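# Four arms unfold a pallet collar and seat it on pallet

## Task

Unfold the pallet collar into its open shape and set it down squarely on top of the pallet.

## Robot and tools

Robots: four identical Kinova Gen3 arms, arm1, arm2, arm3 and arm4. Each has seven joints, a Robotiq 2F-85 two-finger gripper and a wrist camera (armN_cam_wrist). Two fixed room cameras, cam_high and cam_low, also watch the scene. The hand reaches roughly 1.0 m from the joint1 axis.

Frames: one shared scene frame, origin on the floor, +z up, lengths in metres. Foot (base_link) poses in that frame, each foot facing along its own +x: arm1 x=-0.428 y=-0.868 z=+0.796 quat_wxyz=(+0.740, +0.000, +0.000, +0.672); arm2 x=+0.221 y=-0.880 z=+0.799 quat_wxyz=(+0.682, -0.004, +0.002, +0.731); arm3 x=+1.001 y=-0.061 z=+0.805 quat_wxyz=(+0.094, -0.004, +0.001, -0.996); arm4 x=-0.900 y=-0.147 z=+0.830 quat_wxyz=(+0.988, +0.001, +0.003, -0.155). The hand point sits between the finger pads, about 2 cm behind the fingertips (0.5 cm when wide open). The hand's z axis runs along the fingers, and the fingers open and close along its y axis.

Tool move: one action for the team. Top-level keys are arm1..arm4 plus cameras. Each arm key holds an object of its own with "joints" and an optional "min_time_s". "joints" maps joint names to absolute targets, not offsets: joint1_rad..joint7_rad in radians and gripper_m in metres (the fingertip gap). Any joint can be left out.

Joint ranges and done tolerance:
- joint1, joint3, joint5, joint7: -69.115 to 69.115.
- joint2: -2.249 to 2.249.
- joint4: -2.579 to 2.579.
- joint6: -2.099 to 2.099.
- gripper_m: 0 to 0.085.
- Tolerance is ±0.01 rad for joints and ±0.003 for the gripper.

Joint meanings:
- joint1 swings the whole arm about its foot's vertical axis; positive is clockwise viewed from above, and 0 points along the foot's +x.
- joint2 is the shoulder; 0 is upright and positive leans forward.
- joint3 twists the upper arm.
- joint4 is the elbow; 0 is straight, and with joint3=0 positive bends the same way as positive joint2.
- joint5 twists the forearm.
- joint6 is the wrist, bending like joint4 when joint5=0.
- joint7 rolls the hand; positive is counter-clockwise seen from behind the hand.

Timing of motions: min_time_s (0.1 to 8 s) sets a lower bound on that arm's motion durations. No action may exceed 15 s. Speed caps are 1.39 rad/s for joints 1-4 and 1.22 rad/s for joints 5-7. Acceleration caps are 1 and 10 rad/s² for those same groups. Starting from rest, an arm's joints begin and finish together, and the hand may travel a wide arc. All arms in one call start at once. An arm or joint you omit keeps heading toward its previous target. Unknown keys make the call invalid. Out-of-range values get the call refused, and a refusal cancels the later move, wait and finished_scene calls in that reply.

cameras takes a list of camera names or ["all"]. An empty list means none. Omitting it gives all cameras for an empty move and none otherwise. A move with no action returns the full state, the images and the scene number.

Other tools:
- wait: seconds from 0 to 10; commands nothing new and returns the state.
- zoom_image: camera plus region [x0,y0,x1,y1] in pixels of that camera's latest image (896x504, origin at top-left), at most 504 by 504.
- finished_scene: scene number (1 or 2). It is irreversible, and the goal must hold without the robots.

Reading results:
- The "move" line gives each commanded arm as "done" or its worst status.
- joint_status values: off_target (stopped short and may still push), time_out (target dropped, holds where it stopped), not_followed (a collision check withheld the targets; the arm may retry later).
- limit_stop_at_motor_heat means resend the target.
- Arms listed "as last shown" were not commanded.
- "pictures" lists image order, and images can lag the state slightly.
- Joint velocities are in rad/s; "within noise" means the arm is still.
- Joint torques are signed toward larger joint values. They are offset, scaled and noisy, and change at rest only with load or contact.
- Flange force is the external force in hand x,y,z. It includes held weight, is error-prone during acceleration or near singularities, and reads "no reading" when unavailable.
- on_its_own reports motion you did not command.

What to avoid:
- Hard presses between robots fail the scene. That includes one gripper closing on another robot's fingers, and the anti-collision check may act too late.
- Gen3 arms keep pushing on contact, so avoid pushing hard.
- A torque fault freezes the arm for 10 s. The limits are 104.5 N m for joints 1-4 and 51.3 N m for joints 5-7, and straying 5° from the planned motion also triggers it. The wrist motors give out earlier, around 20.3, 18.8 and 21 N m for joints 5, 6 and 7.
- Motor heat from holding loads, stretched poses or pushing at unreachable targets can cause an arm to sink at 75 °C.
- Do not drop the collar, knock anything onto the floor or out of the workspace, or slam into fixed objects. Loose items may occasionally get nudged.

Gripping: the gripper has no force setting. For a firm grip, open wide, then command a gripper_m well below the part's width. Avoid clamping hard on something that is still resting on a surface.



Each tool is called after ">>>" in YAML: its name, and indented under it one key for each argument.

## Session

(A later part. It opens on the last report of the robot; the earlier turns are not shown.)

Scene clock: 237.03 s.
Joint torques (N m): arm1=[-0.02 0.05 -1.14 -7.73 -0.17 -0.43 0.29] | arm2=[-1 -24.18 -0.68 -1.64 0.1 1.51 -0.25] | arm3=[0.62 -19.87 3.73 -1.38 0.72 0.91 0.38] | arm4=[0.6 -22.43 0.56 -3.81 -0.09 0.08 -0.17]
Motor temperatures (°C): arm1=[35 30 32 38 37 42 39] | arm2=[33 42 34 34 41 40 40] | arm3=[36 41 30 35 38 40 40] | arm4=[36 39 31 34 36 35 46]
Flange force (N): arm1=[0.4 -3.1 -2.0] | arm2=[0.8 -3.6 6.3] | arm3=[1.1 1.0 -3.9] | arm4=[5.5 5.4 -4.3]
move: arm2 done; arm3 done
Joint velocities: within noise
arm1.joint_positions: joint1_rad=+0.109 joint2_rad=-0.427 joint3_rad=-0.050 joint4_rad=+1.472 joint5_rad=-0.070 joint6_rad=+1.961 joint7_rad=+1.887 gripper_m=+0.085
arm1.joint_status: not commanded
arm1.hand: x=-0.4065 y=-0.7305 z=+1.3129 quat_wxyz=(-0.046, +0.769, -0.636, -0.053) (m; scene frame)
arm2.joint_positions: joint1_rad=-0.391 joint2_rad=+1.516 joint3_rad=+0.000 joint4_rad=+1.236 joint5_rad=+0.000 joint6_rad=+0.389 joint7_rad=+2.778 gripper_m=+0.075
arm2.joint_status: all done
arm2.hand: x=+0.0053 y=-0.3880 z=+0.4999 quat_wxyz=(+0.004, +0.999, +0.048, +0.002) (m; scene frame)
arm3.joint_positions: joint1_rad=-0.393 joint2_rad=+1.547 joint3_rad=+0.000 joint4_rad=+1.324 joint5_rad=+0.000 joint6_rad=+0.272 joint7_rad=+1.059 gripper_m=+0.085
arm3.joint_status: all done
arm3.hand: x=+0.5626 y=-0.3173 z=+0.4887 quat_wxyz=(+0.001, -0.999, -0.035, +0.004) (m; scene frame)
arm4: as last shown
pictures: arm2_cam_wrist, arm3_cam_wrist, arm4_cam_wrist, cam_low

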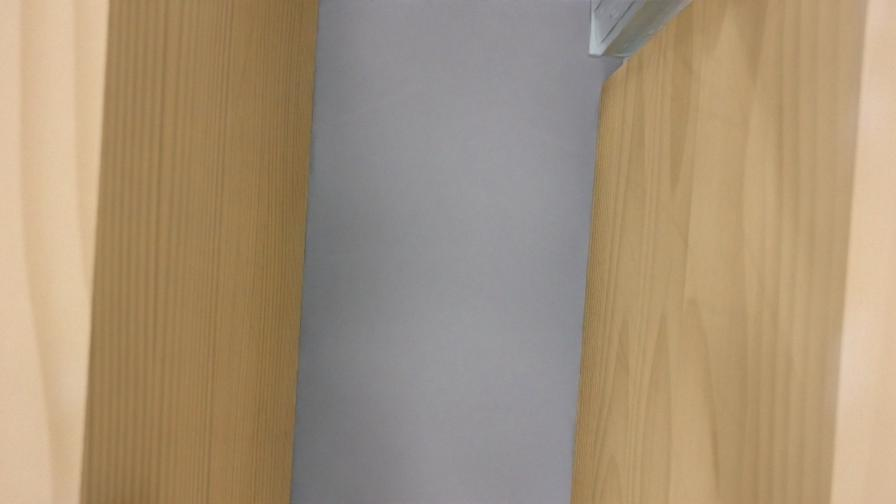

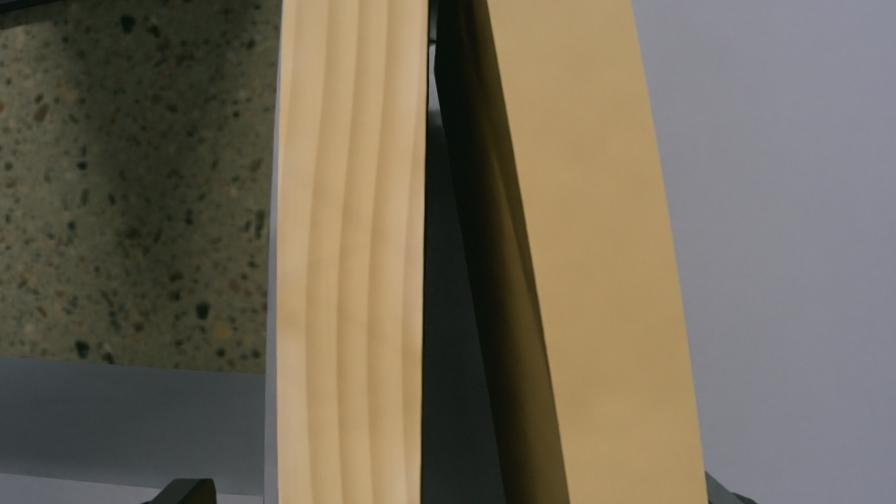

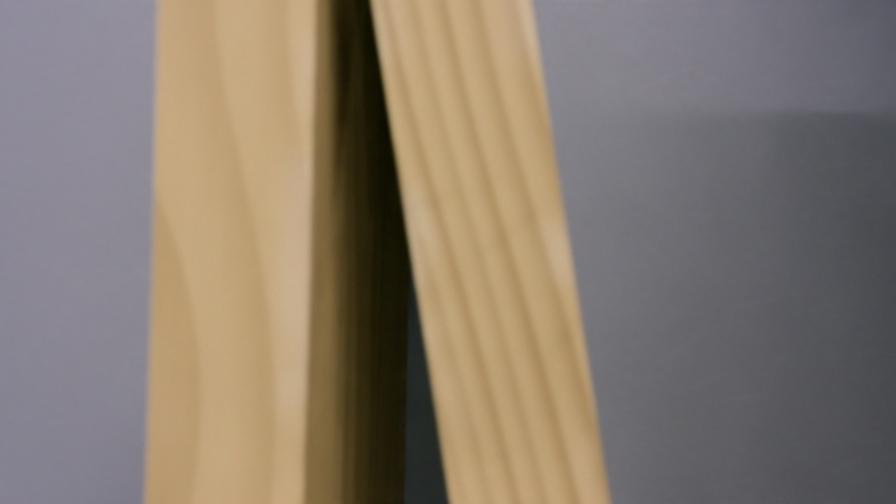

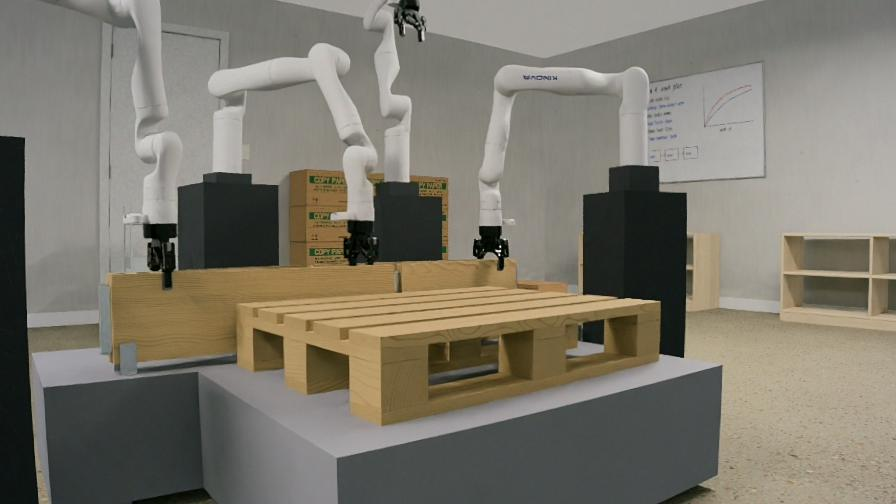

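>>> move:
  arm3: {"joints": {"joint2_rad": 1.2911, "joint4_rad": 1.5256, "joint6_rad": 0.3249}, "min_time_s": 2}
  arm4: {"joints": {"joint2_rad": 1.3238, "joint4_rad": 1.564, "joint6_rad": 0.2538}, "min_time_s": 2}
  cameras: []

>>> move:
  arm3: {"joints": {"joint1_rad": -0.415, "joint2_rad": 1.3397, "joint4_rad": 1.3193, "joint6_rad": 0.4826, "joint7_rad": 1.1936, "gripper_m": 0.036}, "min_time_s": 2}
  arm4: {"joints": {"joint1_rad": 0.1465, "joint2_rad": 1.3427, "joint4_rad": 1.4609, "joint6_rad": 0.3380, "joint7_rad": 2.2446, "gripper_m": 0.036}, "min_time_s": 2}
  cameras: ["arm2_cam_wrist", "arm3_cam_wrist", "arm4_cam_wrist"]

Scene clock: 250.07 s.
Joint torques (N m): arm1=[0.01 0.1 -1.13 -7.75 -0.15 -0.42 0.3] | arm2=[-0.32 -24.67 0.16 -2.79 0.29 0.81 -0.21] | arm3=[-0.81 -20.82 2.12 -3.05 0.55 0.35 0.38] | arm4=[0.65 -22.23 0.56 -4.2 -0.05 0.07 -0.18]
Motor temperatures (°C): arm1=[35 30 32 38 37 42 39] | arm2=[33 42 34 34 41 40 40] | arm3=[36 41 30 35 38 40 40] | arm4=[36 39 31 34 36 35 46]
Flange force (N): arm1=[0.5 -2.9 -1.8] | arm2=[0.3 -1.1 4.8] | arm3=[1.6 -2.4 -3.0] | arm4=[5.3 5.4 -2.6]
move: arm3 done; arm4 done
Joint velocities: within noise
arm1, arm2: as last shown
arm2.hand: x=+0.0053 y=-0.3879 z=+0.4999 quat_wxyz=(+0.004, +0.999, +0.048, +0.002) (m; scene frame)
arm3.joint_positions: joint1_rad=-0.393 joint2_rad=+1.291 joint3_rad=+0.000 joint4_rad=+1.526 joint5_rad=+0.000 joint6_rad=+0.325 joint7_rad=+1.059 gripper_m=+0.085
arm3.joint_status: all done
arm3.hand: x=+0.5636 y=-0.3174 z=+0.5996 quat_wxyz=(+0.001, -0.999, -0.035, +0.004) (m; scene frame)
arm4.joint_positions: joint1_rad=+0.235 joint2_rad=+1.324 joint3_rad=+0.000 joint4_rad=+1.564 joint5_rad=+0.000 joint6_rad=+0.254 joint7_rad=+2.184 gripper_m=+0.085
arm4.joint_status: all done
arm4.hand: x=-0.4974 y=-0.4205 z=+0.5995 quat_wxyz=(+0.002, +0.034, -0.999, -0.001) (m; scene frame)
pictures: none
No camera images: "cameras" was empty.

Scene clock: 252.40 s.
Joint torques (N m): arm1=[-0.05 0.04 -1.09 -7.77 -0.14 -0.4 0.25] | arm2=[-0.28 -24.63 0.12 -2.81 0.28 0.83 -0.24] | arm3=[-0.8 -22.37 2.06 -4.32 0.58 0.4 0.36] | arm4=[0.62 -23.02 0.57 -4.91 -0.08 0.07 -0.19]
Motor temperatures (°C): arm1=[35 30 32 38 37 42 39] | arm2=[33 42 34 34 41 40 40] | arm3=[36 41 30 35 38 40 40] | arm4=[36 39 31 34 36 35 46]
Flange force (N): arm1=[0.4 -3.0 -1.7] | arm2=[0.3 -0.9 4.7] | arm3=[2.7 -2.4 -2.9] | arm4=[5.3 5.8 -2.7]
move: arm3 done; arm4 done
Joint velocities: within noise
arm1, arm2: as last shown
arm3.joint_positions: joint1_rad=-0.415 joint2_rad=+1.340 joint3_rad=+0.000 joint4_rad=+1.319 joint5_rad=+0.000 joint6_rad=+0.483 joint7_rad=+1.194 gripper_m=+0.036
arm3.joint_status: all done
arm3.hand: x=+0.5277 y=-0.3558 z=+0.5995 quat_wxyz=(+0.001, -0.994, -0.113, +0.004) (m; scene frame)
arm4.joint_positions: joint1_rad=+0.147 joint2_rad=+1.343 joint3_rad=+0.000 joint4_rad=+1.461 joint5_rad=+0.000 joint6_rad=+0.338 joint7_rad=+2.245 gripper_m=+0.036
arm4.joint_status: all done
arm4.hand: x=-0.4505 y=-0.3960 z=+0.5993 quat_wxyz=(+0.002, +0.108, -0.994, -0.001) (m; scene frame)
pictures: arm2_cam_wrist, arm3_cam_wrist, arm4_cam_wrist

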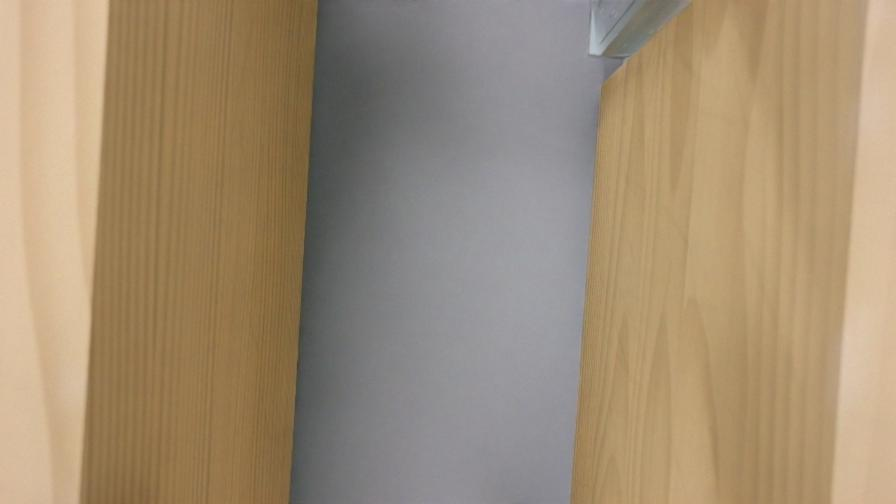

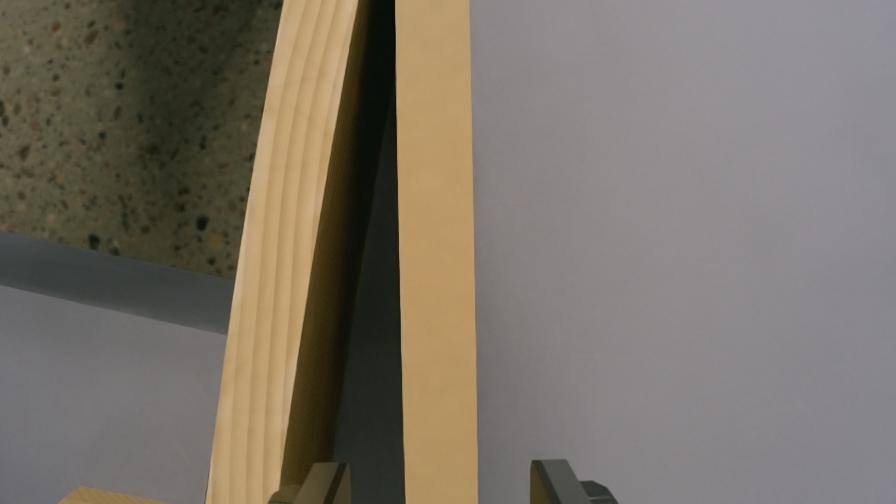

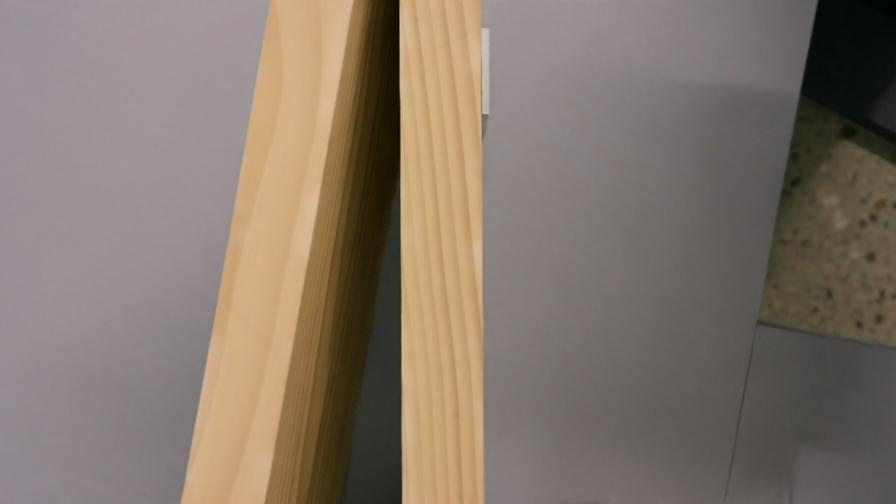

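>>> move:
  arm3: {"joints": {"joint1_rad": -0.415, "joint2_rad": 1.4279, "joint4_rad": 1.2555, "joint6_rad": 0.4582}, "min_time_s": 1}
  arm4: {"joints": {"joint1_rad": 0.1465, "joint2_rad": 1.4337, "joint4_rad": 1.3932, "joint6_rad": 0.3147}, "min_time_s": 1}
  cameras: []

>>> move:
  arm3: {"joints": {"joint1_rad": -0.415, "joint2_rad": 1.578, "joint4_rad": 1.1201, "joint6_rad": 0.4434}, "min_time_s": 2.5}
  arm4: {"joints": {"joint1_rad": 0.1465, "joint2_rad": 1.5856, "joint4_rad": 1.2543, "joint6_rad": 0.3017}, "min_time_s": 2.5}
  cameras: ["arm3_cam_wrist", "arm4_cam_wrist"]

Scene clock: 256.90 s.
Joint torques (N m): arm1=[-0.02 0.15 -1.18 -7.71 -0.17 -0.45 0.29] | arm2=[-0.27 -24.68 0.17 -2.78 0.27 0.84 -0.25] | arm3=[-0.83 -22.5 2.05 -4.05 0.61 0.47 0.37] | arm4=[0.64 -23.08 0.59 -4.67 -0.06 0.16 -0.16]
Motor temperatures (°C): arm1=[35 30 32 38 37 42 39] | arm2=[33 42 34 34 41 40 40] | arm3=[36 41 30 35 38 40 40] | arm4=[36 39 31 34 36 35 46]
Flange force (N): arm1=[0.7 -3.1 -2.0] | arm2=[0.3 -1.1 4.9] | arm3=[2.6 -2.4 -3.0] | arm4=[5.5 6.1 -3.3]
move: arm3 done; arm4 done
Joint velocities: within noise
arm1, arm2: as last shown
arm3.joint_positions: joint1_rad=-0.415 joint2_rad=+1.428 joint3_rad=+0.000 joint4_rad=+1.255 joint5_rad=+0.000 joint6_rad=+0.458 joint7_rad=+1.194 gripper_m=+0.036
arm3.joint_status: all done
arm3.hand: x=+0.5274 y=-0.3558 z=+0.5596 quat_wxyz=(+0.001, -0.994, -0.113, +0.004) (m; scene frame)
arm4.joint_positions: joint1_rad=+0.146 joint2_rad=+1.434 joint3_rad=+0.000 joint4_rad=+1.393 joint5_rad=+0.000 joint6_rad=+0.315 joint7_rad=+2.245 gripper_m=+0.036
arm4.joint_status: all done
arm4.hand: x=-0.4507 y=-0.3959 z=+0.5593 quat_wxyz=(+0.002, +0.108, -0.994, -0.001) (m; scene frame)
pictures: none
No camera images: "cameras" was empty.

Scene clock: 259.70 s.
Joint torques (N m): arm1=[-0.09 0.04 -1.15 -7.77 -0.17 -0.41 0.29] | arm2=[-0.38 -24.45 0.04 -2.65 0.29 0.88 -0.23] | arm3=[1.74 -10.86 3.73 -1.52 0.93 0.03 0.49] | arm4=[0.86 -20.14 0.59 -4.87 -0.03 -0.29 -0.08]
Motor temperatures (°C): arm1=[35 30 32 38 37 42 39] | arm2=[33 42 34 34 41 40 40] | arm3=[36 41 30 35 38 40 40] | arm4=[36 39 31 34 36 35 46]
Flange force (N): arm1=[0.5 -3.1 -1.7] | arm2=[0.4 -1.3 4.6] | arm3=[5.0 1.9 -25.7] | arm4=[6.8 8.0 -12.4]
move: arm3 done; arm4 done
Joint velocities: within noise
arm1, arm2: as last shown
arm3.joint_positions: joint1_rad=-0.415 joint2_rad=+1.578 joint3_rad=+0.000 joint4_rad=+1.120 joint5_rad=+0.000 joint6_rad=+0.443 joint7_rad=+1.194 gripper_m=+0.036
arm3.joint_status: all done
arm3.hand: x=+0.5267 y=-0.3559 z=+0.4947 quat_wxyz=(+0.001, -0.994, -0.113, +0.004) (m; scene frame)
arm4.joint_positions: joint1_rad=+0.146 joint2_rad=+1.586 joint3_rad=+0.000 joint4_rad=+1.254 joint5_rad=+0.000 joint6_rad=+0.302 joint7_rad=+2.245 gripper_m=+0.036
arm4.joint_status: all done
arm4.hand: x=-0.4510 y=-0.3958 z=+0.4943 quat_wxyz=(+0.002, +0.108, -0.994, -0.001) (m; scene frame)
pictures: arm3_cam_wrist, arm4_cam_wrist

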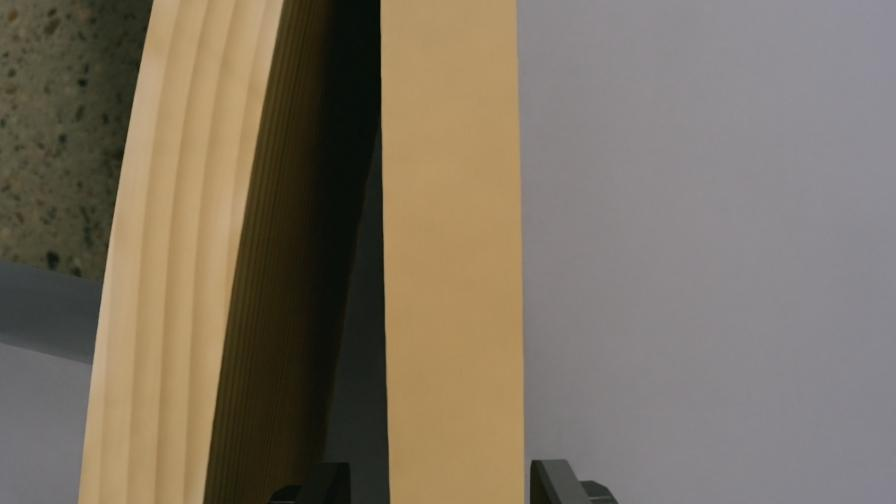

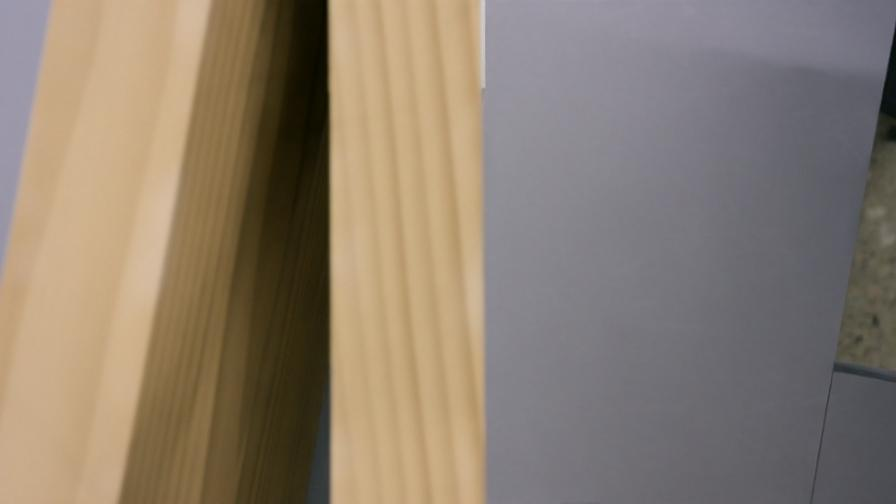

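>>> move:
  arm3: {"joints": {"joint2_rad": 1.5688, "joint4_rad": 1.1284, "joint6_rad": 0.4444}, "min_time_s": 0.6}
  arm4: {"joints": {"joint2_rad": 1.5762, "joint4_rad": 1.2628, "joint6_rad": 0.3025}, "min_time_s": 0.6}
  cameras: []

>>> move:
  arm3: {"joints": {"gripper_m": 0.010}}
  arm4: {"joints": {"gripper_m": 0.010}}
  cameras: ["arm3_cam_wrist", "arm4_cam_wrist", "arm2_cam_wrist"]

Scene clock: 262.67 s.
Joint torques (N m): arm1=[0 0.05 -1.13 -7.68 -0.13 -0.39 0.26] | arm2=[-0.25 -24.55 0.19 -2.99 0.31 0.67 -0.24] | arm3=[-0.89 -22.62 2.11 -3.99 0.5 0.47 0.31] | arm4=[0.61 -23.16 0.58 -4.55 -0.07 0.13 -0.19]
Motor temperatures (°C): arm1=[35 30 32 38 37 42 39] | arm2=[33 42 34 34 41 40 40] | arm3=[36 41 30 35 38 40 40] | arm4=[36 39 31 34 36 35 46]
Flange force (N): arm1=[0.4 -3.1 -2.0] | arm2=[0.3 -0.6 4.1] | arm3=[2.8 -2.7 -3.6] | arm4=[5.6 6.0 -4.4]
move: arm3 done; arm4 done
Joint velocities: within noise
arm1, arm2: as last shown
arm3.joint_positions: joint1_rad=-0.415 joint2_rad=+1.569 joint3_rad=+0.000 joint4_rad=+1.128 joint5_rad=+0.000 joint6_rad=+0.444 joint7_rad=+1.194 gripper_m=+0.036
arm3.joint_status: all done
arm3.hand: x=+0.5265 y=-0.3560 z=+0.4986 quat_wxyz=(+0.001, -0.994, -0.113, +0.004) (m; scene frame)
arm4.joint_positions: joint1_rad=+0.147 joint2_rad=+1.576 joint3_rad=+0.000 joint4_rad=+1.263 joint5_rad=+0.000 joint6_rad=+0.302 joint7_rad=+2.245 gripper_m=+0.036
arm4.joint_status: all done
arm4.hand: x=-0.4507 y=-0.3960 z=+0.4983 quat_wxyz=(+0.002, +0.108, -0.994, -0.001) (m; scene frame)
pictures: none
No camera images: "cameras" was empty.

Scene clock: 263.37 s.
Joint torques (N m): arm1=[-0.05 0.01 -1.04 -7.75 -0.18 -0.42 0.29] | arm2=[-1.7 -22.23 -1.54 -0.37 -0.09 2.06 -0.3] | arm3=[3.22 -20.9 6.16 -3.81 1.13 0.3 0.01] | arm4=[-2.86 -19.61 -2.69 -3.98 0.27 0.08 0.67]
Motor temperatures (°C): arm1=[35 30 32 38 37 42 39] | arm2=[33 42 34 34 41 40 40] | arm3=[36 41 30 35 38 40 40] | arm4=[36 39 31 34 36 35 46]
Flange force (N): arm1=[0.2 -2.8 -1.8] | arm2=[1.6 -5.8 4.6] | arm3=[5.8 3.5 -7.2] | arm4=[8.9 2.2 -11.4]
move: arm3 off_target; arm4 off_target
Joint velocities: within noise
arm1, arm2: as last shown
arm2.hand: x=+0.0053 y=-0.3878 z=+0.4999 quat_wxyz=(+0.004, +0.999, +0.048, +0.002) (m; scene frame)
arm3.joint_positions: joint1_rad=-0.415 joint2_rad=+1.569 joint3_rad=+0.000 joint4_rad=+1.128 joint5_rad=+0.000 joint6_rad=+0.444 joint7_rad=+1.194 gripper_m=+0.019
arm3.joint_status: gripper_m off_target (ended at +0.019, target +0.010)
arm3.hand: x=+0.5264 y=-0.3561 z=+0.4988 quat_wxyz=(+0.001, -0.994, -0.113, +0.004) (m; scene frame)
arm4.joint_positions: joint1_rad=+0.147 joint2_rad=+1.576 joint3_rad=+0.000 joint4_rad=+1.263 joint5_rad=+0.000 joint6_rad=+0.302 joint7_rad=+2.245 gripper_m=+0.019
arm4.joint_status: gripper_m off_target (ended at +0.019, target +0.010)
arm4.hand: x=-0.4506 y=-0.3960 z=+0.4985 quat_wxyz=(+0.002, +0.108, -0.994, -0.001) (m; scene frame)
pictures: arm2_cam_wrist, arm3_cam_wrist, arm4_cam_wrist

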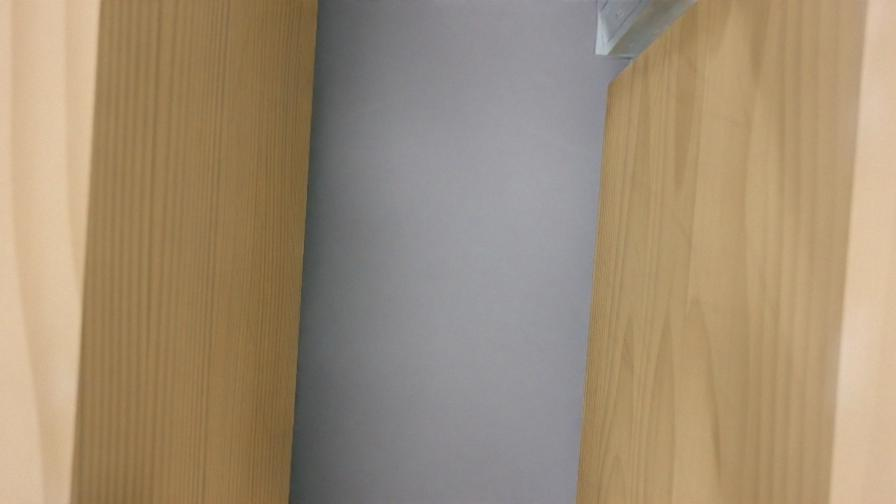

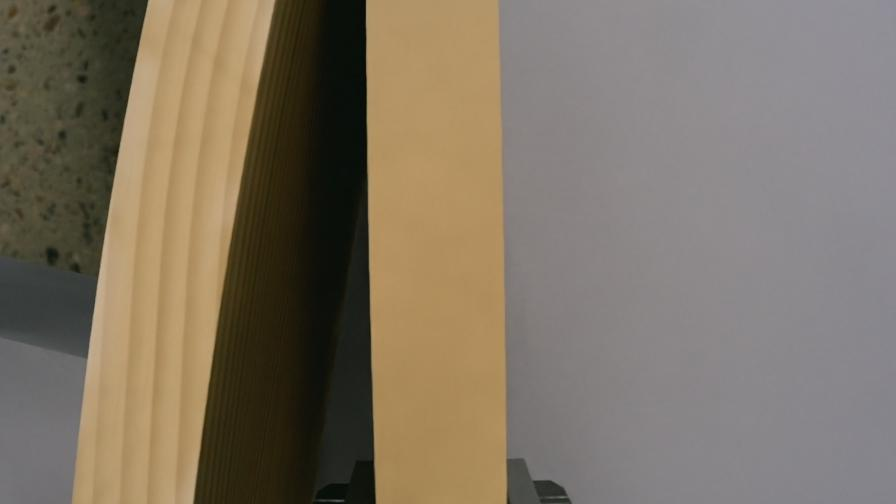

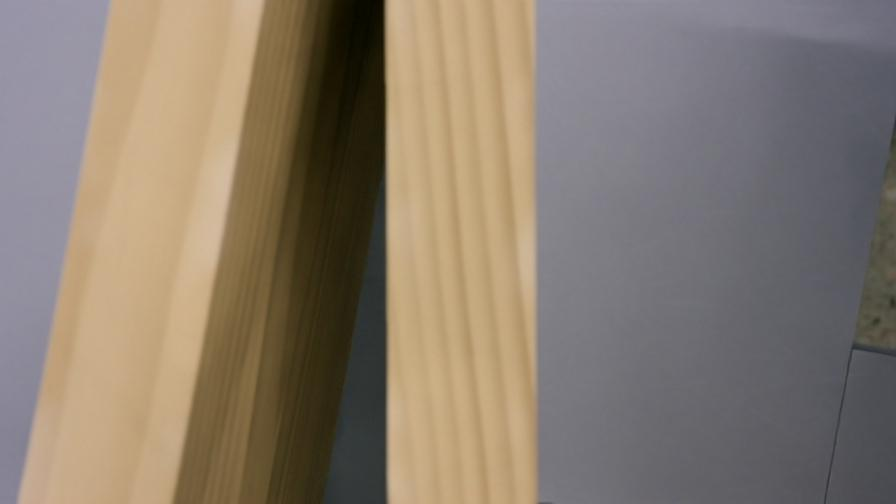

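>>> move:
  arm2: {"joints": {"gripper_m": 0.045}}

>>> move:
  arm2: {"joints": {"joint2_rad": 1.3821, "joint4_rad": 1.3513, "joint6_rad": 0.4082}, "min_time_s": 1.5}
  cameras: ["arm2_cam_wrist"]

Scene clock: 272.00 s.
Joint torques (N m): arm1=[-0.07 0.08 -1.15 -7.81 -0.14 -0.45 0.21] | arm2=[0.17 -24.67 0.66 -3.87 0.37 0.07 -0.28] | arm3=[2 -20.97 5.53 -4.16 1.24 0.2 0.19] | arm4=[-2.86 -18.39 -2.74 -4.65 0.26 -0.4 0.7]
Motor temperatures (°C): arm1=[35 30 32 38 37 42 39] | arm2=[33 42 34 34 41 40 40] | arm3=[36 41 30 35 38 40 40] | arm4=[37 39 31 34 36 35 46]
Flange force (N): arm1=[0.7 -3.2 -1.7] | arm2=[0.2 1.3 2.4] | arm3=[6.3 1.4 -7.9] | arm4=[10.4 3.6 -15.9]
move: arm2 done
Joint velocities: within noise
arm1, arm3: as last shown
arm2.joint_positions: joint1_rad=-0.391 joint2_rad=+1.516 joint3_rad=+0.000 joint4_rad=+1.236 joint5_rad=+0.000 joint6_rad=+0.389 joint7_rad=+2.778 gripper_m=+0.045
arm2.joint_status: all done
arm2.hand: x=+0.0053 y=-0.3879 z=+0.4999 quat_wxyz=(+0.004, +0.999, +0.048, +0.002) (m; scene frame)
arm3.hand: x=+0.5265 y=-0.3560 z=+0.4986 quat_wxyz=(+0.001, -0.994, -0.113, +0.004) (m; scene frame)
arm4.joint_positions: joint1_rad=+0.146 joint2_rad=+1.576 joint3_rad=+0.000 joint4_rad=+1.263 joint5_rad=+0.000 joint6_rad=+0.302 joint7_rad=+2.245 gripper_m=+0.019
arm4.joint_status: not commanded
arm4.hand: x=-0.4507 y=-0.3959 z=+0.4983 quat_wxyz=(+0.002, +0.108, -0.994, -0.001) (m; scene frame)
pictures: none

Scene clock: 273.80 s.
Joint torques (N m): arm1=[-0.09 0.06 -1.12 -7.68 -0.15 -0.46 0.25] | arm2=[0.17 -24.52 0.66 -4.05 0.4 0.09 -0.24] | arm3=[1.97 -20.9 5.49 -4.1 1.18 0.25 0.14] | arm4=[-2.84 -18.43 -2.74 -4.66 0.27 -0.4 0.7]
Motor temperatures (°C): arm1=[35 30 32 38 37 42 39] | arm2=[33 42 34 34 41 40 40] | arm3=[36 41 30 35 38 40 40] | arm4=[37 39 31 34 36 35 46]
Flange force (N): arm1=[0.4 -3.1 -2.2] | arm2=[0.2 1.3 2.6] | arm3=[6.2 1.2 -7.9] | arm4=[10.3 3.6 -15.9]
move: arm2 done
Joint velocities: within noise
arm1.joint_positions: joint1_rad=+0.109 joint2_rad=-0.427 joint3_rad=-0.050 joint4_rad=+1.472 joint5_rad=-0.070 joint6_rad=+1.961 joint7_rad=+1.887 gripper_m=+0.085
arm1.joint_status: not commanded
arm1.hand: x=-0.4065 y=-0.7305 z=+1.3129 quat_wxyz=(-0.046, +0.769, -0.636, -0.053) (m; scene frame)
arm2.joint_positions: joint1_rad=-0.391 joint2_rad=+1.382 joint3_rad=+0.000 joint4_rad=+1.351 joint5_rad=+0.000 joint6_rad=+0.408 joint7_rad=+2.778 gripper_m=+0.045
arm2.joint_status: all done
arm2.hand: x=+0.0057 y=-0.3886 z=+0.5583 quat_wxyz=(+0.004, +0.999, +0.048, +0.002) (m; scene frame)
arm3: as last shown
arm4.joint_positions: joint1_rad=+0.147 joint2_rad=+1.576 joint3_rad=+0.000 joint4_rad=+1.263 joint5_rad=+0.000 joint6_rad=+0.302 joint7_rad=+2.245 gripper_m=+0.019
arm4.joint_status: not commanded
arm4.hand: x=-0.4507 y=-0.3960 z=+0.4983 quat_wxyz=(+0.002, +0.108, -0.994, -0.001) (m; scene frame)
pictures: arm2_cam_wrist

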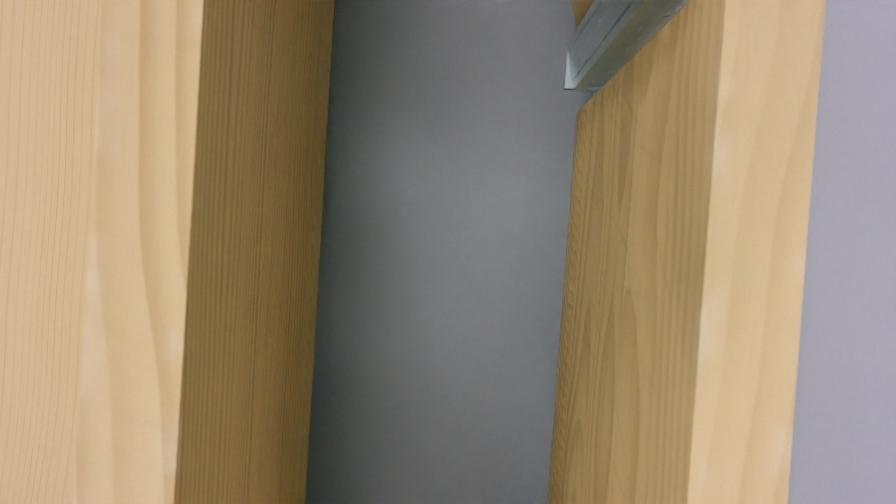

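>>> move:
  arm2: {"joints": {"joint1_rad": 0.0760, "joint2_rad": 0.9116, "joint4_rad": 1.4558, "joint6_rad": 0.7743, "joint7_rad": 4.719}, "min_time_s": 3}
  cameras: ["arm2_cam_wrist"]

Scene clock: 280.90 s.
Joint torques (N m): arm1=[-0.04 0.08 -1.04 -7.78 -0.18 -0.43 0.23] | arm2=[0.29 -23.48 0.58 -6.93 0.37 0.03 -0.28] | arm3=[2.01 -20.88 5.48 -4.08 1.26 0.18 0.12] | arm4=[-2.84 -18.42 -2.77 -4.66 0.27 -0.39 0.69]
Motor temperatures (°C): arm1=[35 30 32 38 37 42 39] | arm2=[33 43 34 34 41 40 40] | arm3=[36 41 30 35 38 40 40] | arm4=[36 39 31 34 36 35 46]
Flange force (N): arm1=[0.5 -2.9 -1.7] | arm2=[-0.8 -0.1 2.9] | arm3=[6.0 1.4 -7.9] | arm4=[10.4 3.6 -15.9]
move: arm2 done
Joint velocities: within noise
arm1, arm3, arm4: as last shown
arm2.joint_positions: joint1_rad=+0.076 joint2_rad=+0.912 joint3_rad=+0.000 joint4_rad=+1.456 joint5_rad=+0.000 joint6_rad=+0.774 joint7_rad=+4.719 gripper_m=+0.045
arm2.joint_status: all done
arm2.hand: x=+0.2500 y=-0.3276 z=+0.8013 quat_wxyz=(+0.004, +0.707, +0.707, -0.002) (m; scene frame)
pictures: arm2_cam_wrist

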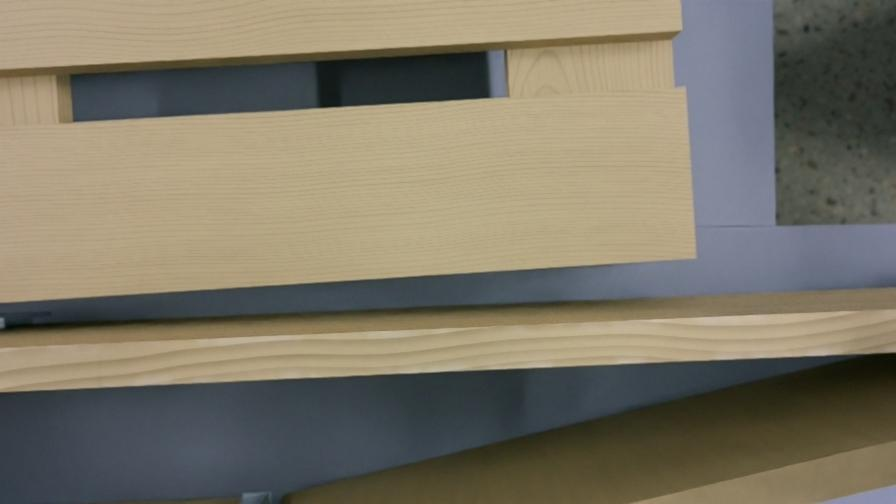

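>>> move:
  arm2: {"joints": {"joint1_rad": -0.5621, "joint2_rad": 1.1455, "joint4_rad": 0.8875, "joint6_rad": 1.1085, "joint7_rad": 4.0809}, "min_time_s": 3}
  cameras: ["arm2_cam_wrist"]

Scene clock: 286.90 s.
Joint torques (N m): arm1=[-0.04 -0.02 -1.12 -7.73 -0.15 -0.46 0.31] | arm2=[0.1 -27.82 0.61 -8.77 0.42 0.02 -0.27] | arm3=[1.98 -20.96 5.51 -4.15 1.2 0.19 0.1] | arm4=[-2.88 -18.4 -2.77 -4.65 0.29 -0.4 0.71]
Motor temperatures (°C): arm1=[35 30 32 38 37 42 39] | arm2=[33 43 34 34 41 40 40] | arm3=[36 41 30 35 38 40 40] | arm4=[36 39 31 34 36 35 46]
Flange force (N): arm1=[0.3 -3.0 -2.1] | arm2=[-0.7 0.6 2.8] | arm3=[6.2 1.2 -7.9] | arm4=[10.4 3.6 -15.9]
move: arm2 done
Joint velocities: within noise
arm1, arm3, arm4: as last shown
arm2.joint_positions: joint1_rad=-0.562 joint2_rad=+1.145 joint3_rad=+0.000 joint4_rad=+0.888 joint5_rad=+0.000 joint6_rad=+1.108 joint7_rad=+4.081 gripper_m=+0.045
arm2.joint_status: all done
arm2.hand: x=-0.1508 y=-0.3284 z=+0.8002 quat_wxyz=(+0.004, +0.707, +0.707, -0.001) (m; scene frame)
pictures: arm2_cam_wrist

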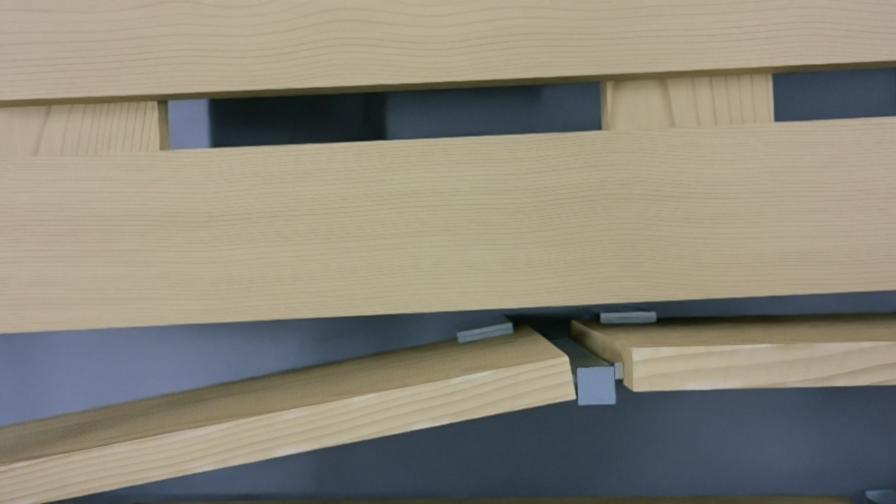

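>>> move:
  arm2: {"joints":{"joint1_rad":-0.6664,"joint2_rad":0.3141,"joint4_rad":2.0179,"joint6_rad":0.8096,"joint7_rad":3.9766},"min_time_s":3}
  cameras: ["cam_high","cam_low","arm2_cam_wrist"]

Scene clock: 296.40 s.
Joint torques (N m): arm1=[-0.13 0.03 -1.11 -7.68 -0.14 -0.41 0.29] | arm2=[0.19 -13.53 0.27 -7.11 0.39 0.08 -0.23] | arm3=[1.98 -21.02 5.42 -4.18 1.27 0.2 0.1] | arm4=[-2.88 -18.43 -2.77 -4.65 0.26 -0.41 0.7]
Motor temperatures (°C): arm1=[35 30 32 38 37 42 39] | arm2=[33 43 34 34 41 40 40] | arm3=[36 41 30 35 38 40 40] | arm4=[36 39 31 34 36 35 46]
Flange force (N): arm1=[0.3 -2.9 -2.1] | arm2=[-0.4 0.5 3.1] | arm3=[6.3 1.2 -7.8] | arm4=[10.4 3.5 -15.9]
move: arm2 done
Joint velocities: within noise
arm1, arm3, arm4: as last shown
arm2.joint_positions: joint1_rad=-0.666 joint2_rad=+0.314 joint3_rad=+0.000 joint4_rad=+2.018 joint5_rad=+0.000 joint6_rad=+0.810 joint7_rad=+3.977 gripper_m=+0.045
arm2.joint_status: all done
arm2.hand: x=-0.0008 y=-0.5967 z=+0.9529 quat_wxyz=(+0.004, +0.707, +0.707, -0.001) (m; scene frame)
pictures: arm2_cam_wrist, cam_high, cam_low

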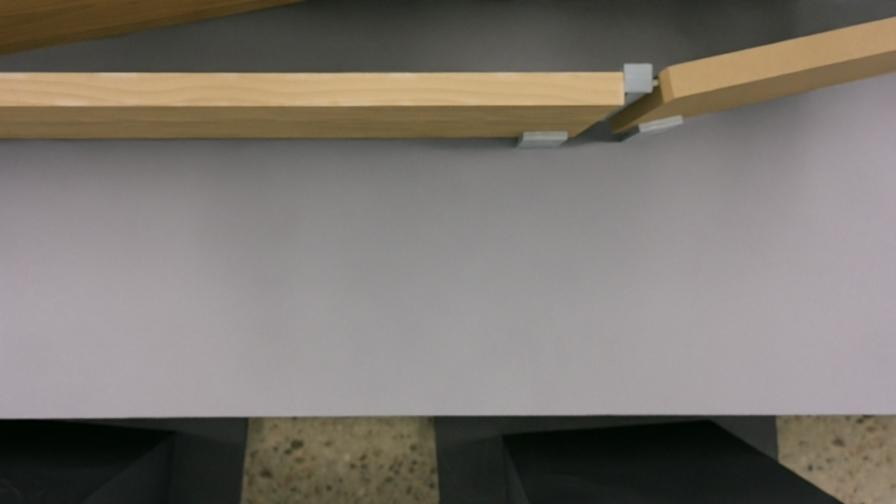

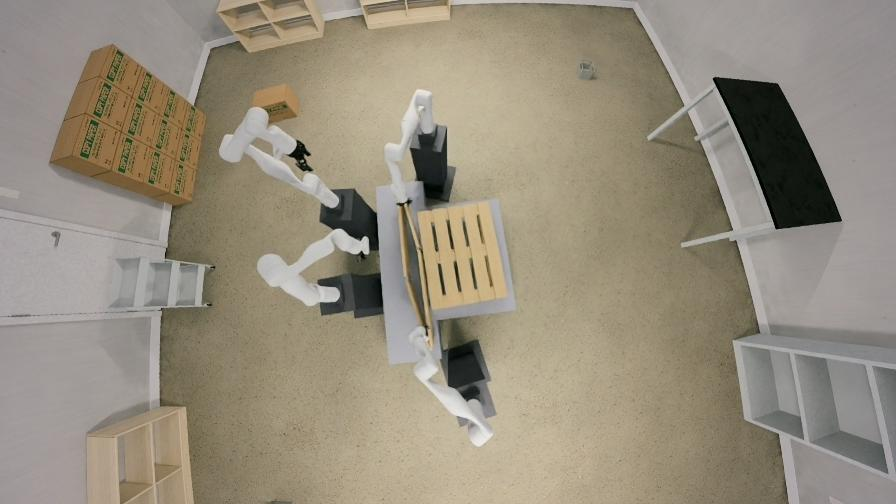

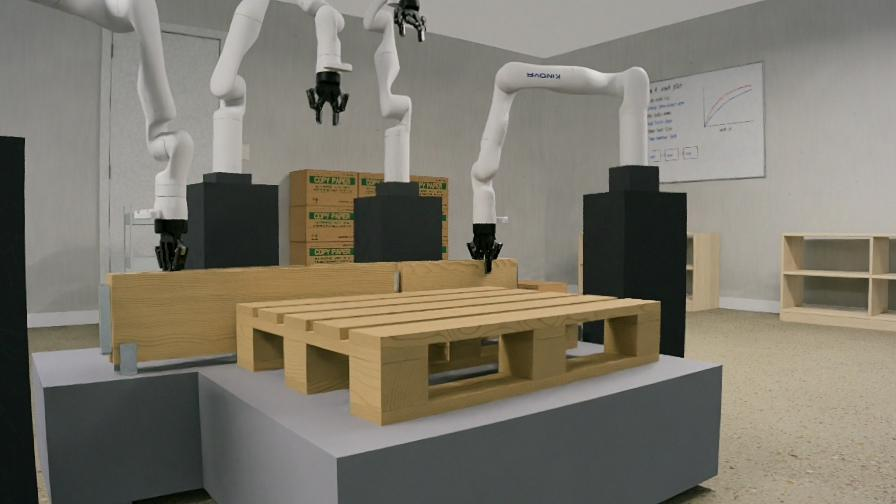

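>>> move:
  arm3: {"joints":{"joint1_rad":-0.4321,"joint2_rad":1.5267,"joint4_rad":1.1459,"joint6_rad":0.4690,"joint7_rad":1.1765},"min_time_s":2}
  arm4: {"joints":{"joint1_rad":0.1674,"joint2_rad":1.5310,"joint4_rad":1.2874,"joint6_rad":0.3232,"joint7_rad":2.2655},"min_time_s":2}
  cameras: ["cam_low","arm2_cam_wrist"]

>>> wait:
  seconds: 0.4

Scene clock: 303.87 s.
Joint torques (N m): arm1=[-0.02 0.08 -1.15 -7.72 -0.2 -0.44 0.27] | arm2=[0.2 -13.56 0.27 -7.13 0.38 0.09 -0.25] | arm3=[-2.51 -37.04 1.39 -7.07 0.87 0.21 0.82] | arm4=[2.13 -35.12 1.44 -5.48 -0.39 0.75 -0.44]
Motor temperatures (°C): arm1=[35 30 32 38 37 42 39] | arm2=[33 43 34 34 41 40 40] | arm3=[36 42 30 35 38 40 40] | arm4=[36 39 31 34 36 35 46]
Flange force (N): arm1=[0.6 -3.1 -2.0] | arm2=[-0.4 0.5 3.2] | arm3=[-1.9 -3.1 23.4] | arm4=[0.9 5.2 22.1]
move: arm3 done; arm4 done
Joint velocities: within noise
arm1, arm2: as last shown
arm3.joint_positions: joint1_rad=-0.432 joint2_rad=+1.527 joint3_rad=+0.000 joint4_rad=+1.146 joint5_rad=+0.000 joint6_rad=+0.469 joint7_rad=+1.176 gripper_m=+0.019
arm3.joint_status: all done
arm3.hand: x=+0.5265 y=-0.3678 z=+0.5198 quat_wxyz=(+0.001, -0.994, -0.113, +0.004) (m; scene frame)
arm4.joint_positions: joint1_rad=+0.167 joint2_rad=+1.531 joint3_rad=+0.000 joint4_rad=+1.287 joint5_rad=+0.000 joint6_rad=+0.323 joint7_rad=+2.266 gripper_m=+0.019
arm4.joint_status: all done
arm4.hand: x=-0.4508 y=-0.4080 z=+0.5193 quat_wxyz=(+0.002, +0.108, -0.994, -0.001) (m; scene frame)
pictures: arm2_cam_wrist, cam_low

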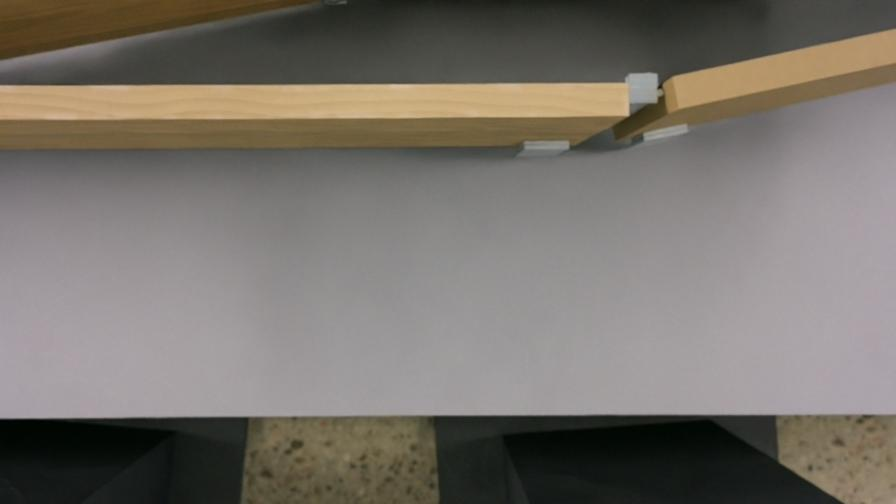

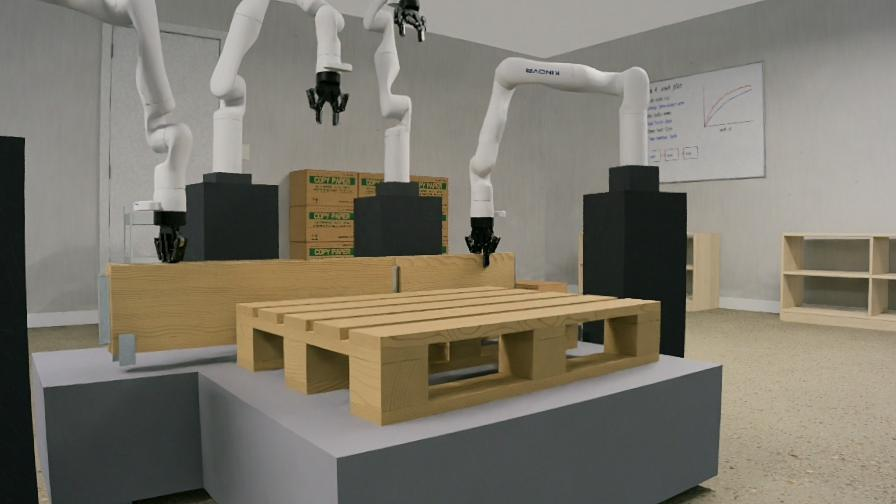

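Scene clock: 304.27 s.
Joint torques (N m): arm1=[0.02 0.02 -1.1 -7.7 -0.17 -0.38 0.26] | arm2=[0.17 -13.57 0.25 -7.08 0.4 0.08 -0.27] | arm3=[-2.58 -37.07 1.46 -7.13 0.71 0.16 0.81] | arm4=[2.14 -35.14 1.4 -5.5 -0.4 0.75 -0.43]
Motor temperatures (°C): arm1=[35 30 32 38 37 42 39] | arm2=[33 43 34 34 41 40 40] | arm3=[36 42 30 35 38 40 40] | arm4=[36 39 31 34 36 35 46]
Flange force (N): arm1=[0.3 -3.1 -1.9] | arm2=[-0.1 0.5 3.1] | arm3=[-1.9 -3.3 23.4] | arm4=[0.9 5.3 22.1]
Joint velocities: within noise
arm1.joint_positions: joint1_rad=+0.109 joint2_rad=-0.427 joint3_rad=-0.050 joint4_rad=+1.472 joint5_rad=-0.070 joint6_rad=+1.961 joint7_rad=+1.887 gripper_m=+0.085
arm1.joint_status: not commanded
arm1.hand: x=-0.4065 y=-0.7305 z=+1.3129 quat_wxyz=(-0.046, +0.769, -0.636, -0.053) (m; scene frame)
arm2.joint_positions: joint1_rad=-0.666 joint2_rad=+0.314 joint3_rad=+0.000 joint4_rad=+2.018 joint5_rad=+0.000 joint6_rad=+0.810 joint7_rad=+3.977 gripper_m=+0.045
arm2.joint_status: not commanded
arm2.hand: x=-0.0008 y=-0.5967 z=+0.9529 quat_wxyz=(+0.004, +0.707, +0.707, -0.001) (m; scene frame)
arm3.joint_positions: joint1_rad=-0.432 joint2_rad=+1.527 joint3_rad=+0.000 joint4_rad=+1.146 joint5_rad=+0.000 joint6_rad=+0.469 joint7_rad=+1.176 gripper_m=+0.019
arm3.joint_status: all done
arm3.hand: x=+0.5265 y=-0.3678 z=+0.5198 quat_wxyz=(+0.001, -0.994, -0.113, +0.004) (m; scene frame)
arm4.joint_positions: joint1_rad=+0.167 joint2_rad=+1.531 joint3_rad=+0.000 joint4_rad=+1.287 joint5_rad=+0.000 joint6_rad=+0.323 joint7_rad=+2.266 gripper_m=+0.019
arm4.joint_status: all done
arm4.hand: x=-0.4508 y=-0.4080 z=+0.5193 quat_wxyz=(+0.002, +0.108, -0.994, -0.001) (m; scene frame)
wait: 0.40 s; at rest by 0.27 s
pictures: none

>>> move:
  arm3: {"joints":{"joint1_rad":-0.4577,"joint2_rad":1.4478,"joint4_rad":1.1787,"joint6_rad":0.5151,"joint7_rad":1.1509},"min_time_s":2}
  arm4: {"joints":{"joint1_rad":0.1977,"joint2_rad":1.4462,"joint4_rad":1.3312,"joint6_rad":0.3642,"joint7_rad":2.2958},"min_time_s":2}

>>> move:
  arm3: {"joints":{"joint1_rad":-0.4577,"joint2_rad":1.2963,"joint4_rad":1.2838,"joint6_rad":0.5615},"min_time_s":2.5}
  arm4: {"joints":{"joint1_rad":0.1977,"joint2_rad":1.2892,"joint4_rad":1.4423,"joint6_rad":0.4101},"min_time_s":2.5}

>>> move:
  arm3: {"joints":{"joint2_rad":1.1543,"joint4_rad":1.3479,"joint6_rad":0.6394},"min_time_s":2.5}
  arm4: {"joints":{"joint2_rad":1.1386,"joint4_rad":1.5148,"joint6_rad":0.4882},"min_time_s":2.5}
  cameras: ["cam_low","cam_high","arm2_cam_wrist"]

Scene clock: 307.67 s.
Joint torques (N m): arm1=[-0.03 0.07 -1.14 -7.78 -0.2 -0.44 0.25] | arm2=[0.17 -13.55 0.32 -7.09 0.39 0.07 -0.26] | arm3=[-2.63 -37.7 1.21 -7.74 0.72 0.24 0.8] | arm4=[2.23 -35.71 1.45 -6.13 -0.37 0.79 -0.42]
Motor temperatures (°C): arm1=[35 30 32 38 37 42 39] | arm2=[33 42 34 34 41 40 40] | arm3=[36 42 30 35 38 40 40] | arm4=[36 39 31 34 36 35 46]
Flange force (N): arm1=[0.6 -3.1 -1.8] | arm2=[-0.2 0.5 3.0] | arm3=[-2.2 -3.2 23.9] | arm4=[0.7 5.4 22.8]
move: arm3 done; arm4 done
Joint velocities: within noise
arm1, arm2: as last shown
arm3.joint_positions: joint1_rad=-0.458 joint2_rad=+1.448 joint3_rad=+0.000 joint4_rad=+1.179 joint5_rad=+0.000 joint6_rad=+0.515 joint7_rad=+1.151 gripper_m=+0.019
arm3.joint_status: all done
arm3.hand: x=+0.5269 y=-0.3859 z=+0.5597 quat_wxyz=(+0.001, -0.994, -0.113, +0.004) (m; scene frame)
arm4.joint_positions: joint1_rad=+0.198 joint2_rad=+1.446 joint3_rad=+0.000 joint4_rad=+1.331 joint5_rad=+0.000 joint6_rad=+0.364 joint7_rad=+2.296 gripper_m=+0.019
arm4.joint_status: all done
arm4.hand: x=-0.4507 y=-0.4261 z=+0.5592 quat_wxyz=(+0.002, +0.108, -0.994, -0.001) (m; scene frame)
pictures: none

Scene clock: 310.47 s.
Joint torques (N m): arm1=[0 0.08 -1.11 -7.68 -0.13 -0.45 0.29] | arm2=[0.15 -13.58 0.3 -7.11 0.38 0.07 -0.26] | arm3=[-2.9 -37.38 0.8 -8.16 0.58 0.3 0.8] | arm4=[2.39 -35.55 1.62 -6.56 -0.35 0.96 -0.4]
Motor temperatures (°C): arm1=[35 30 32 38 37 42 39] | arm2=[33 42 34 34 41 40 40] | arm3=[36 43 30 35 38 40 40] | arm4=[36 40 31 34 36 35 46]
Flange force (N): arm1=[0.4 -2.9 -2.2] | arm2=[-0.2 0.5 3.1] | arm3=[-3.1 -3.4 24.0] | arm4=[-0.1 5.1 24.0]
move: arm3 done; arm4 done
Joint velocities: within noise
arm1, arm2: as last shown
arm3.joint_positions: joint1_rad=-0.458 joint2_rad=+1.296 joint3_rad=+0.000 joint4_rad=+1.284 joint5_rad=+0.000 joint6_rad=+0.561 joint7_rad=+1.151 gripper_m=+0.019
arm3.joint_status: all done
arm3.hand: x=+0.5275 y=-0.3859 z=+0.6295 quat_wxyz=(+0.001, -0.994, -0.113, +0.004) (m; scene frame)
arm4.joint_positions: joint1_rad=+0.198 joint2_rad=+1.289 joint3_rad=+0.000 joint4_rad=+1.442 joint5_rad=+0.000 joint6_rad=+0.410 joint7_rad=+2.296 gripper_m=+0.019
arm4.joint_status: all done
arm4.hand: x=-0.4503 y=-0.4263 z=+0.6293 quat_wxyz=(+0.002, +0.108, -0.994, -0.001) (m; scene frame)
pictures: none

Scene clock: 313.27 s.
Joint torques (N m): arm1=[0.01 0.11 -1.05 -7.74 -0.11 -0.46 0.27] | arm2=[0.17 -13.55 0.26 -7.08 0.4 0.07 -0.25] | arm3=[-2.72 -37.35 0.71 -9.47 0.48 0.22 0.8] | arm4=[2.18 -35.72 1.35 -8.17 -0.44 0.88 -0.39]
Motor temperatures (°C): arm1=[35 30 32 38 37 42 39] | arm2=[33 42 34 34 41 40 40] | arm3=[36 43 30 35 38 40 40] | arm4=[36 40 31 34 36 35 46]
Flange force (N): arm1=[0.5 -2.7 -1.9] | arm2=[-0.2 0.5 3.1] | arm3=[-2.6 -3.3 24.3] | arm4=[0.6 5.3 25.2]
move: arm3 done; arm4 done
Joint velocities: within noise
arm1, arm2: as last shown
arm3.joint_positions: joint1_rad=-0.458 joint2_rad=+1.154 joint3_rad=+0.000 joint4_rad=+1.348 joint5_rad=+0.000 joint6_rad=+0.639 joint7_rad=+1.151 gripper_m=+0.019
arm3.joint_status: all done
arm3.hand: x=+0.5281 y=-0.3859 z=+0.6995 quat_wxyz=(+0.001, -0.994, -0.113, +0.004) (m; scene frame)
arm4.joint_positions: joint1_rad=+0.198 joint2_rad=+1.139 joint3_rad=+0.000 joint4_rad=+1.515 joint5_rad=+0.000 joint6_rad=+0.488 joint7_rad=+2.296 gripper_m=+0.019
arm4.joint_status: all done
arm4.hand: x=-0.4499 y=-0.4264 z=+0.6992 quat_wxyz=(+0.002, +0.108, -0.994, -0.001) (m; scene frame)
pictures: arm2_cam_wrist, cam_high, cam_low

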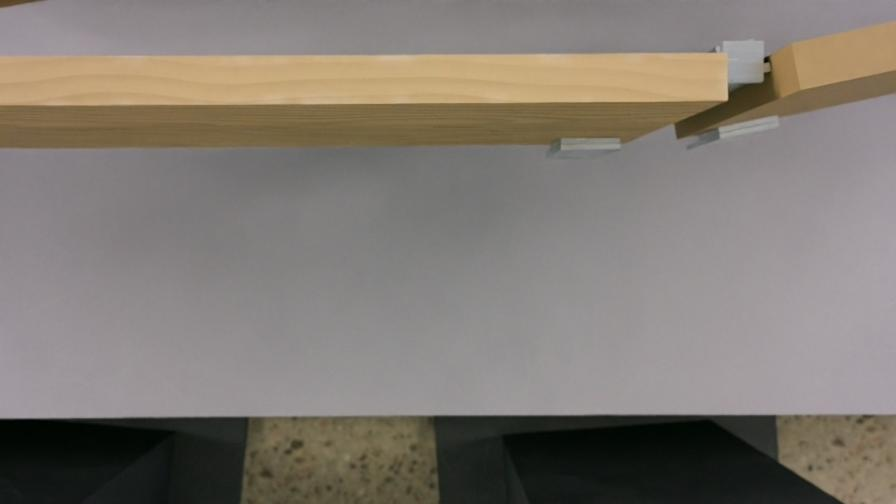

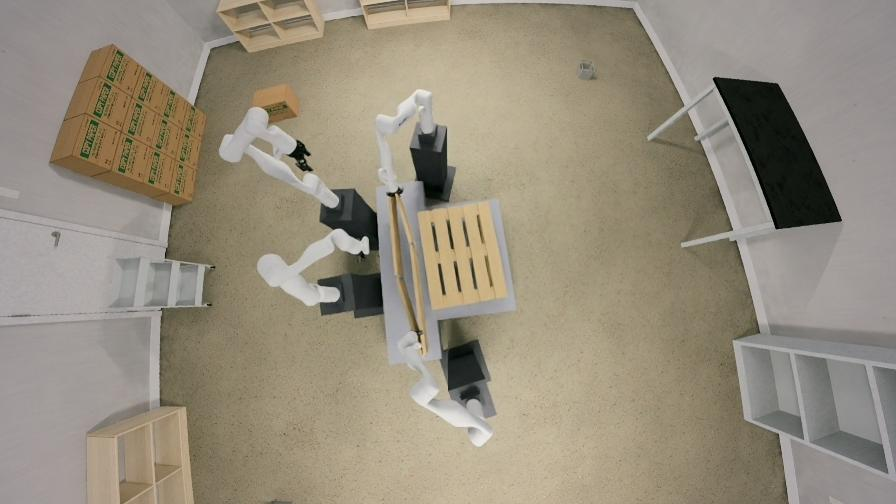

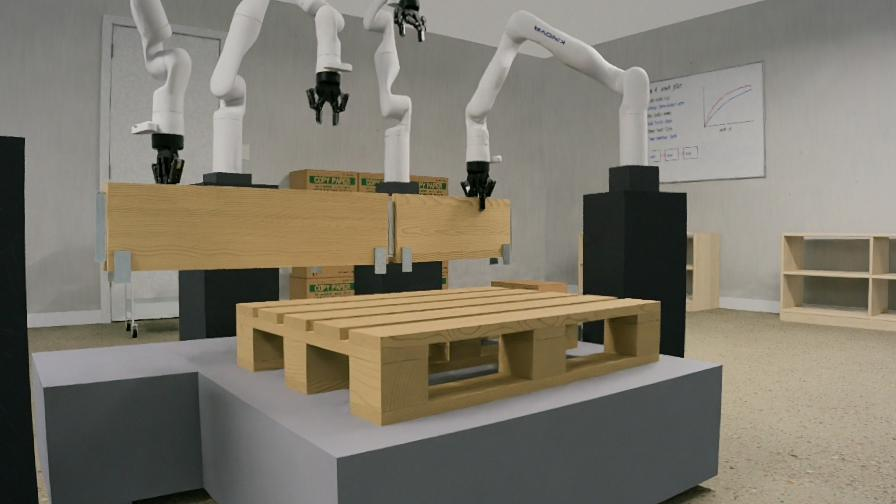

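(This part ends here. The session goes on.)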